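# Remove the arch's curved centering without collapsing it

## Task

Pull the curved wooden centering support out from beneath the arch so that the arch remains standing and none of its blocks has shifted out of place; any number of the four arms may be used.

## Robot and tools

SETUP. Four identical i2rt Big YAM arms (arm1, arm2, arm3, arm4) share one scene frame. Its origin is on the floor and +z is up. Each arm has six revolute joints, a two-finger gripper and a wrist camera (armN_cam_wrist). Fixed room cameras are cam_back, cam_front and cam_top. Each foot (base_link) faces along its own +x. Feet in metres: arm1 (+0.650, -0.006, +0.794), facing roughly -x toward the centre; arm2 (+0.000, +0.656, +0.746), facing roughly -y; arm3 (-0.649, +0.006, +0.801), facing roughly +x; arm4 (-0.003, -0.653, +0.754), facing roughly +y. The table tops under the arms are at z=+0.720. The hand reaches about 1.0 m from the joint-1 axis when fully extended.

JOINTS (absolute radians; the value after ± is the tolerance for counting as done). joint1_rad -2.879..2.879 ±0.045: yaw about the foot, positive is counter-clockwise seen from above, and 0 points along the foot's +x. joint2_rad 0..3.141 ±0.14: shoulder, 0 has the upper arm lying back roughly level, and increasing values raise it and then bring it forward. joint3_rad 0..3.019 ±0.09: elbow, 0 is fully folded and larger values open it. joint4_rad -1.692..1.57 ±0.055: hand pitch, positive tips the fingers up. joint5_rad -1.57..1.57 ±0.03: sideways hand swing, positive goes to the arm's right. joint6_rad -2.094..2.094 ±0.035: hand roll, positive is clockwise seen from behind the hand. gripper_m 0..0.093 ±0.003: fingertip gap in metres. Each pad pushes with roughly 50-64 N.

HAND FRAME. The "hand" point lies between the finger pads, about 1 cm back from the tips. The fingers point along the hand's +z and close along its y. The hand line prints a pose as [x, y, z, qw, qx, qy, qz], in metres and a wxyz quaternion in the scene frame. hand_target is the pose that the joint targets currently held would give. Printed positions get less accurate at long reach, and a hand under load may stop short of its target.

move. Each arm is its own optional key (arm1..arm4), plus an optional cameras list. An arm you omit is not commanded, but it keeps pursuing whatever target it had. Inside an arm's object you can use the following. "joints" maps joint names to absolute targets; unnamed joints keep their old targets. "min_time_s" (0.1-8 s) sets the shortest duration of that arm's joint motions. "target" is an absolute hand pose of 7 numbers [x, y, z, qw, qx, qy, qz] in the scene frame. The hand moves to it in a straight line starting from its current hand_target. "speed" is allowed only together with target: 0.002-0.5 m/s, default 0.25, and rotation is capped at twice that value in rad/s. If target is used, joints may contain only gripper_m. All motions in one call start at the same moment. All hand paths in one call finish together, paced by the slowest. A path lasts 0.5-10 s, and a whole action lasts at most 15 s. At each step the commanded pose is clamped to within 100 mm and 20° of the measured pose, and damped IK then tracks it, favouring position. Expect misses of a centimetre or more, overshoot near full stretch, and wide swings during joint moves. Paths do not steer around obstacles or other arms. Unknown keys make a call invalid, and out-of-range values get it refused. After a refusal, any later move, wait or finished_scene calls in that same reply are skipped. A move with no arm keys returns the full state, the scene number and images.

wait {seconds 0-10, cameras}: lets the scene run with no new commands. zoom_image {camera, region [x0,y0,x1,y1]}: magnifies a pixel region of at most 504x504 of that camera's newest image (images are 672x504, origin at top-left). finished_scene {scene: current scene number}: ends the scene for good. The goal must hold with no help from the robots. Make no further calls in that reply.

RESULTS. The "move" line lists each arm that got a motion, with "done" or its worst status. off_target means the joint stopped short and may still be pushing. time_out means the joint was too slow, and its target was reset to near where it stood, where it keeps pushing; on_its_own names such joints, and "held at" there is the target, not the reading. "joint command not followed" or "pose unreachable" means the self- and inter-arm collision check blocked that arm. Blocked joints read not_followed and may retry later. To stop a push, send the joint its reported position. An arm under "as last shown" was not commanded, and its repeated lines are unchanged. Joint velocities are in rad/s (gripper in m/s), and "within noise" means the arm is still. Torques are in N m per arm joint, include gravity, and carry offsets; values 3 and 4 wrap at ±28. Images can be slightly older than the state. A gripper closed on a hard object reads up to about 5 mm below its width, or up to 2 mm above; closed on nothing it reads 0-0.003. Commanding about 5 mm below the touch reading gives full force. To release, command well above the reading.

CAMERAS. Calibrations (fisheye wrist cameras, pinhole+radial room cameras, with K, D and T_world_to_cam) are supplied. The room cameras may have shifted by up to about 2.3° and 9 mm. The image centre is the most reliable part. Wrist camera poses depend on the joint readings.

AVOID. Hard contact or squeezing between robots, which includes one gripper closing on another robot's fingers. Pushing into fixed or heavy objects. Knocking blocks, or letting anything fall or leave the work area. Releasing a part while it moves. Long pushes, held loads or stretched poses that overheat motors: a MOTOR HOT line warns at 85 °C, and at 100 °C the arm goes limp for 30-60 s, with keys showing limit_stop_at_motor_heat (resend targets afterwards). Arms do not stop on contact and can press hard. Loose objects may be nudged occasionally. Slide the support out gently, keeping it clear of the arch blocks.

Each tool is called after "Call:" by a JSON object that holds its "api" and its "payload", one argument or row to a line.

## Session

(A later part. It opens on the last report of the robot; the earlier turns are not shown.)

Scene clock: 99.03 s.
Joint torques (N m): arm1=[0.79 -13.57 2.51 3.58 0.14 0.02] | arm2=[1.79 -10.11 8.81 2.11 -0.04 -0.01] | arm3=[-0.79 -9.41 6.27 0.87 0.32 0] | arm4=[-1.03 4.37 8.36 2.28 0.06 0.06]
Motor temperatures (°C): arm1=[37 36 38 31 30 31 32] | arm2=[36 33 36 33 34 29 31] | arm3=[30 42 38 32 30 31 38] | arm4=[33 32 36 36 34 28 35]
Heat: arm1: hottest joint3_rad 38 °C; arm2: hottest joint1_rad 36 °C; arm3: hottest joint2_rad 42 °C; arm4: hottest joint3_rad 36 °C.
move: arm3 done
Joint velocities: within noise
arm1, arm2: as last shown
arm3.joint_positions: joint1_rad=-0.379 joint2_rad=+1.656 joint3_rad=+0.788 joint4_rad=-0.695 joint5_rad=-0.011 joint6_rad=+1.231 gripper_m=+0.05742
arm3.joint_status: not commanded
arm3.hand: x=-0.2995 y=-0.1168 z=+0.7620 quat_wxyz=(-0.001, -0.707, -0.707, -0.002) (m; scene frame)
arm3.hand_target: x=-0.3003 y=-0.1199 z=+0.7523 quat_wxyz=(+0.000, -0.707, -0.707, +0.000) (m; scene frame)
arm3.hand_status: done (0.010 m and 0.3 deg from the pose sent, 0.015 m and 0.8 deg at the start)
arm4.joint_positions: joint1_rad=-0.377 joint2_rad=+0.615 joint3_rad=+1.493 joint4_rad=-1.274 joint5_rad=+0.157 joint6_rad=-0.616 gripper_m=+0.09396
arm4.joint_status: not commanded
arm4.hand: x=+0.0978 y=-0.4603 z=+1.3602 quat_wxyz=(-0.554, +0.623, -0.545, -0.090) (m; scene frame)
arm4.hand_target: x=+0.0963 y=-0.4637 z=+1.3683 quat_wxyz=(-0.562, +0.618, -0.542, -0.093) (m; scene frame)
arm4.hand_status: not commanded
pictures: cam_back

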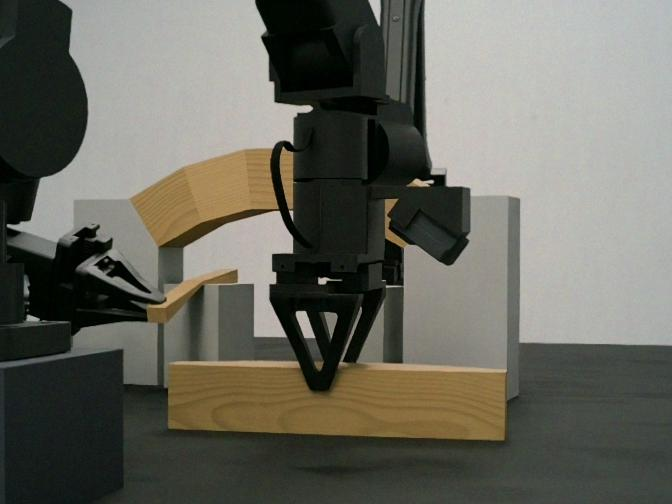

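Call:
{"api": "move", "payload": {
  "arm3": {"joints":{"gripper_m":0.085}}
}}

Call:
{"api": "move", "payload": {
  "arm3": {"target":[-0.30,-0.12,0.87,0,0.7071,0.7071,0],"speed":0.15},
  "arm2": {"target":[-0.17,0.0725,0.83,0.6013,0.7836,-0.0952,0.1241],"speed":0.05},
  "cameras": ["cam_back","cam_top"]
}}

Scene clock: 99.80 s.
Joint torques (N m): arm1=[0.85 -13.51 2.52 3.56 0.14 0.02] | arm2=[1.96 -10.05 8.84 2.15 -0.03 -0.02] | arm3=[-0.73 -10.05 6.26 0.34 0.32 0.01] | arm4=[-1.32 4.48 8.23 2.29 0.03 0.05]
Motor temperatures (°C): arm1=[37 36 38 31 30 31 32] | arm2=[36 34 36 33 34 29 31] | arm3=[30 41 38 32 30 31 38] | arm4=[33 32 36 36 34 28 35]
Heat: arm1: hottest joint3_rad 38 °C; arm2: hottest joint1_rad 36 °C; arm3: hottest joint2_rad 41 °C; arm4: hottest joint3_rad 36 °C.
move: arm3 done
Joint velocities: within noise
arm1, arm2, arm4: as last shown
arm3.joint_positions: joint1_rad=-0.379 joint2_rad=+1.663 joint3_rad=+0.788 joint4_rad=-0.683 joint5_rad=-0.011 joint6_rad=+1.231 gripper_m=+0.08483
arm3.joint_status: all done
arm3.hand: x=-0.2980 y=-0.1174 z=+0.7594 quat_wxyz=(-0.003, -0.707, -0.707, -0.003) (m; scene frame)
arm3.hand_target: x=-0.3003 y=-0.1199 z=+0.7523 quat_wxyz=(+0.000, -0.707, -0.707, +0.000) (m; scene frame)
arm3.hand_status: not commanded
pictures: none

Scene clock: 101.40 s.
Joint torques (N m): arm1=[0.62 -13.57 2.52 3.54 0.15 0.02] | arm2=[0.67 -12.57 9.31 1.91 -0.2 -0.19] | arm3=[-1.03 -11.34 12.16 -0.76 0.34 -0.03] | arm4=[-1.08 4.48 8.34 2.33 0.05 0.08]
Motor temperatures (°C): arm1=[37 36 38 31 30 31 32] | arm2=[36 34 36 33 34 29 31] | arm3=[30 41 38 32 30 31 38] | arm4=[33 32 36 36 34 28 35]
Heat: arm1: hottest joint3_rad 38 °C; arm2: hottest joint1_rad 36 °C; arm3: hottest joint2_rad 41 °C; arm4: hottest joint3_rad 36 °C.
move: arm2 off_target; arm3 off_target
Joint velocities: within noise
arm1, arm4: as last shown
arm2.joint_positions: joint1_rad=-0.364 joint2_rad=+1.848 joint3_rad=+0.768 joint4_rad=+0.769 joint5_rad=-0.478 joint6_rad=+1.770 gripper_m=+0.01384
arm2.joint_status: not commanded
arm2.hand: x=-0.1614 y=+0.0847 z=+0.8162 quat_wxyz=(-0.590, -0.790, +0.103, -0.130) (m; scene frame)
arm2.hand_target: x=-0.1699 y=+0.0733 z=+0.8301 quat_wxyz=(-0.601, -0.784, +0.095, -0.124) (m; scene frame)
arm2.hand_status: off_target (0.020 m and 1.8 deg from the pose sent, 0.042 m and 0.5 deg at the start)
arm3.joint_positions: joint1_rad=-0.379 joint2_rad=+1.456 joint3_rad=+0.860 joint4_rad=-1.017 joint5_rad=-0.011 joint6_rad=+1.231 gripper_m=+0.08495
arm3.joint_status: not commanded
arm3.hand: x=-0.3169 y=-0.1099 z=+0.8518 quat_wxyz=(+0.021, -0.707, -0.707, +0.009) (m; scene frame)
arm3.hand_target: x=-0.3008 y=-0.1198 z=+0.8701 quat_wxyz=(+0.000, -0.707, -0.707, +0.000) (m; scene frame)
arm3.hand_status: off_target (0.027 m and 2.7 deg from the pose sent, 0.111 m and 0.5 deg at the start)
pictures: cam_back, cam_top

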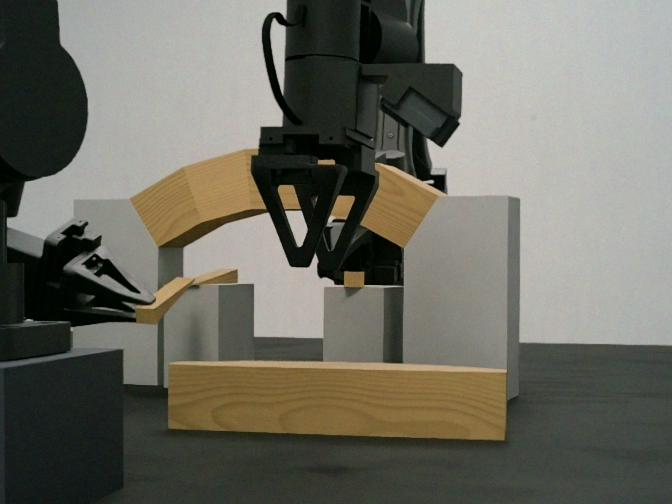

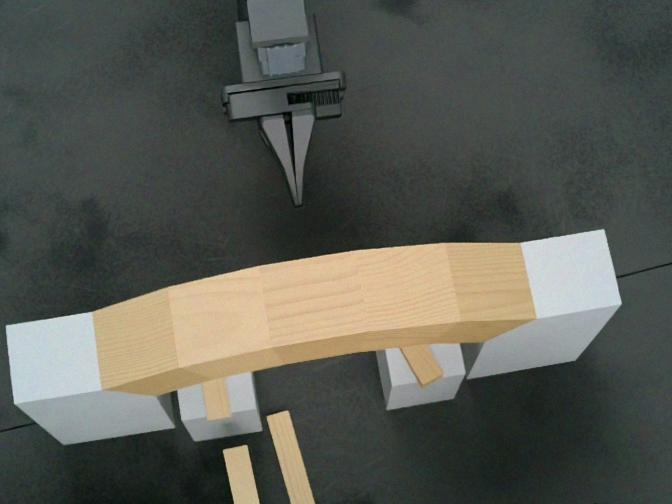

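Call:
{"api": "move", "payload": {
  "arm2": {"target":[-0.19,0.10,0.765,0.6013,0.7836,-0.0952,0.1241],"speed":0.06},
  "cameras": ["cam_back"]
}}

Scene clock: 103.60 s.
Joint torques (N m): arm1=[0.85 -13.51 2.5 3.55 0.15 0.02] | arm2=[0.5 -10.99 4.97 2.97 -0.24 -0.18] | arm3=[-1.14 -11.28 12.16 -0.68 0.33 -0.03] | arm4=[-1.08 4.84 8.21 2.36 0.05 0.09]
Motor temperatures (°C): arm1=[37 36 38 31 30 31 32] | arm2=[36 34 36 33 34 29 31] | arm3=[30 42 38 32 30 31 37] | arm4=[33 32 36 36 34 28 35]
Heat: arm1: hottest joint3_rad 38 °C; arm2: hottest joint1_rad 36 °C; arm3: hottest joint2_rad 42 °C; arm4: hottest joint3_rad 36 °C.
move: arm2 off_target
Joint velocities: within noise
arm1.joint_positions: joint1_rad=+0.118 joint2_rad=+1.862 joint3_rad=+0.605 joint4_rad=+1.042 joint5_rad=+0.204 joint6_rad=+0.036 gripper_m=+0.00013
arm1.joint_status: not commanded
arm1.hand: x=+0.0975 y=-0.0221 z=+0.8542 quat_wxyz=(-0.042, +0.775, -0.039, -0.629) (m; scene frame)
arm1.hand_target: x=+0.1000 y=-0.0298 z=+0.8657 quat_wxyz=(-0.033, +0.765, -0.040, -0.642) (m; scene frame)
arm1.hand_status: not commanded
arm2.joint_positions: joint1_rad=-0.430 joint2_rad=+1.985 joint3_rad=+0.768 joint4_rad=+0.928 joint5_rad=-0.542 joint6_rad=+1.748 gripper_m=+0.01384
arm2.joint_status: not commanded
arm2.hand: x=-0.1876 y=+0.0972 z=+0.7752 quat_wxyz=(-0.603, -0.782, +0.096, -0.126) (m; scene frame)
arm2.hand_target: x=-0.1898 y=+0.1002 z=+0.7651 quat_wxyz=(-0.601, -0.784, +0.095, -0.124) (m; scene frame)
arm2.hand_status: off_target (0.011 m and 0.4 deg from the pose sent, 0.061 m and 1.8 deg at the start)
arm3, arm4: as last shown
pictures: cam_back

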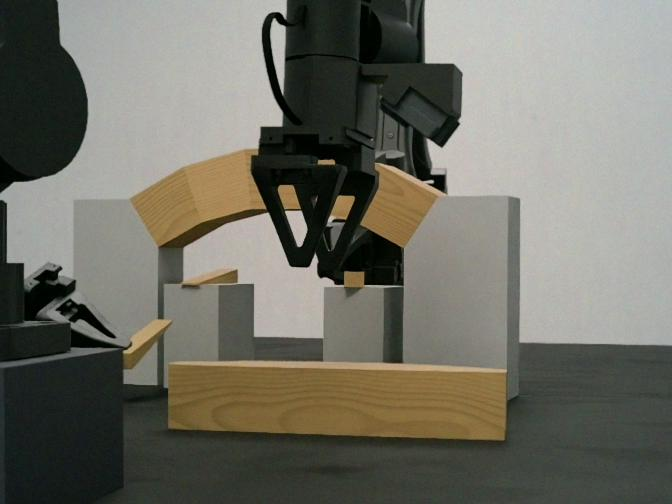

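Call:
{"api": "finished_scene", "payload": {
  "scene": 1
}}

The scene is finished: the task was done.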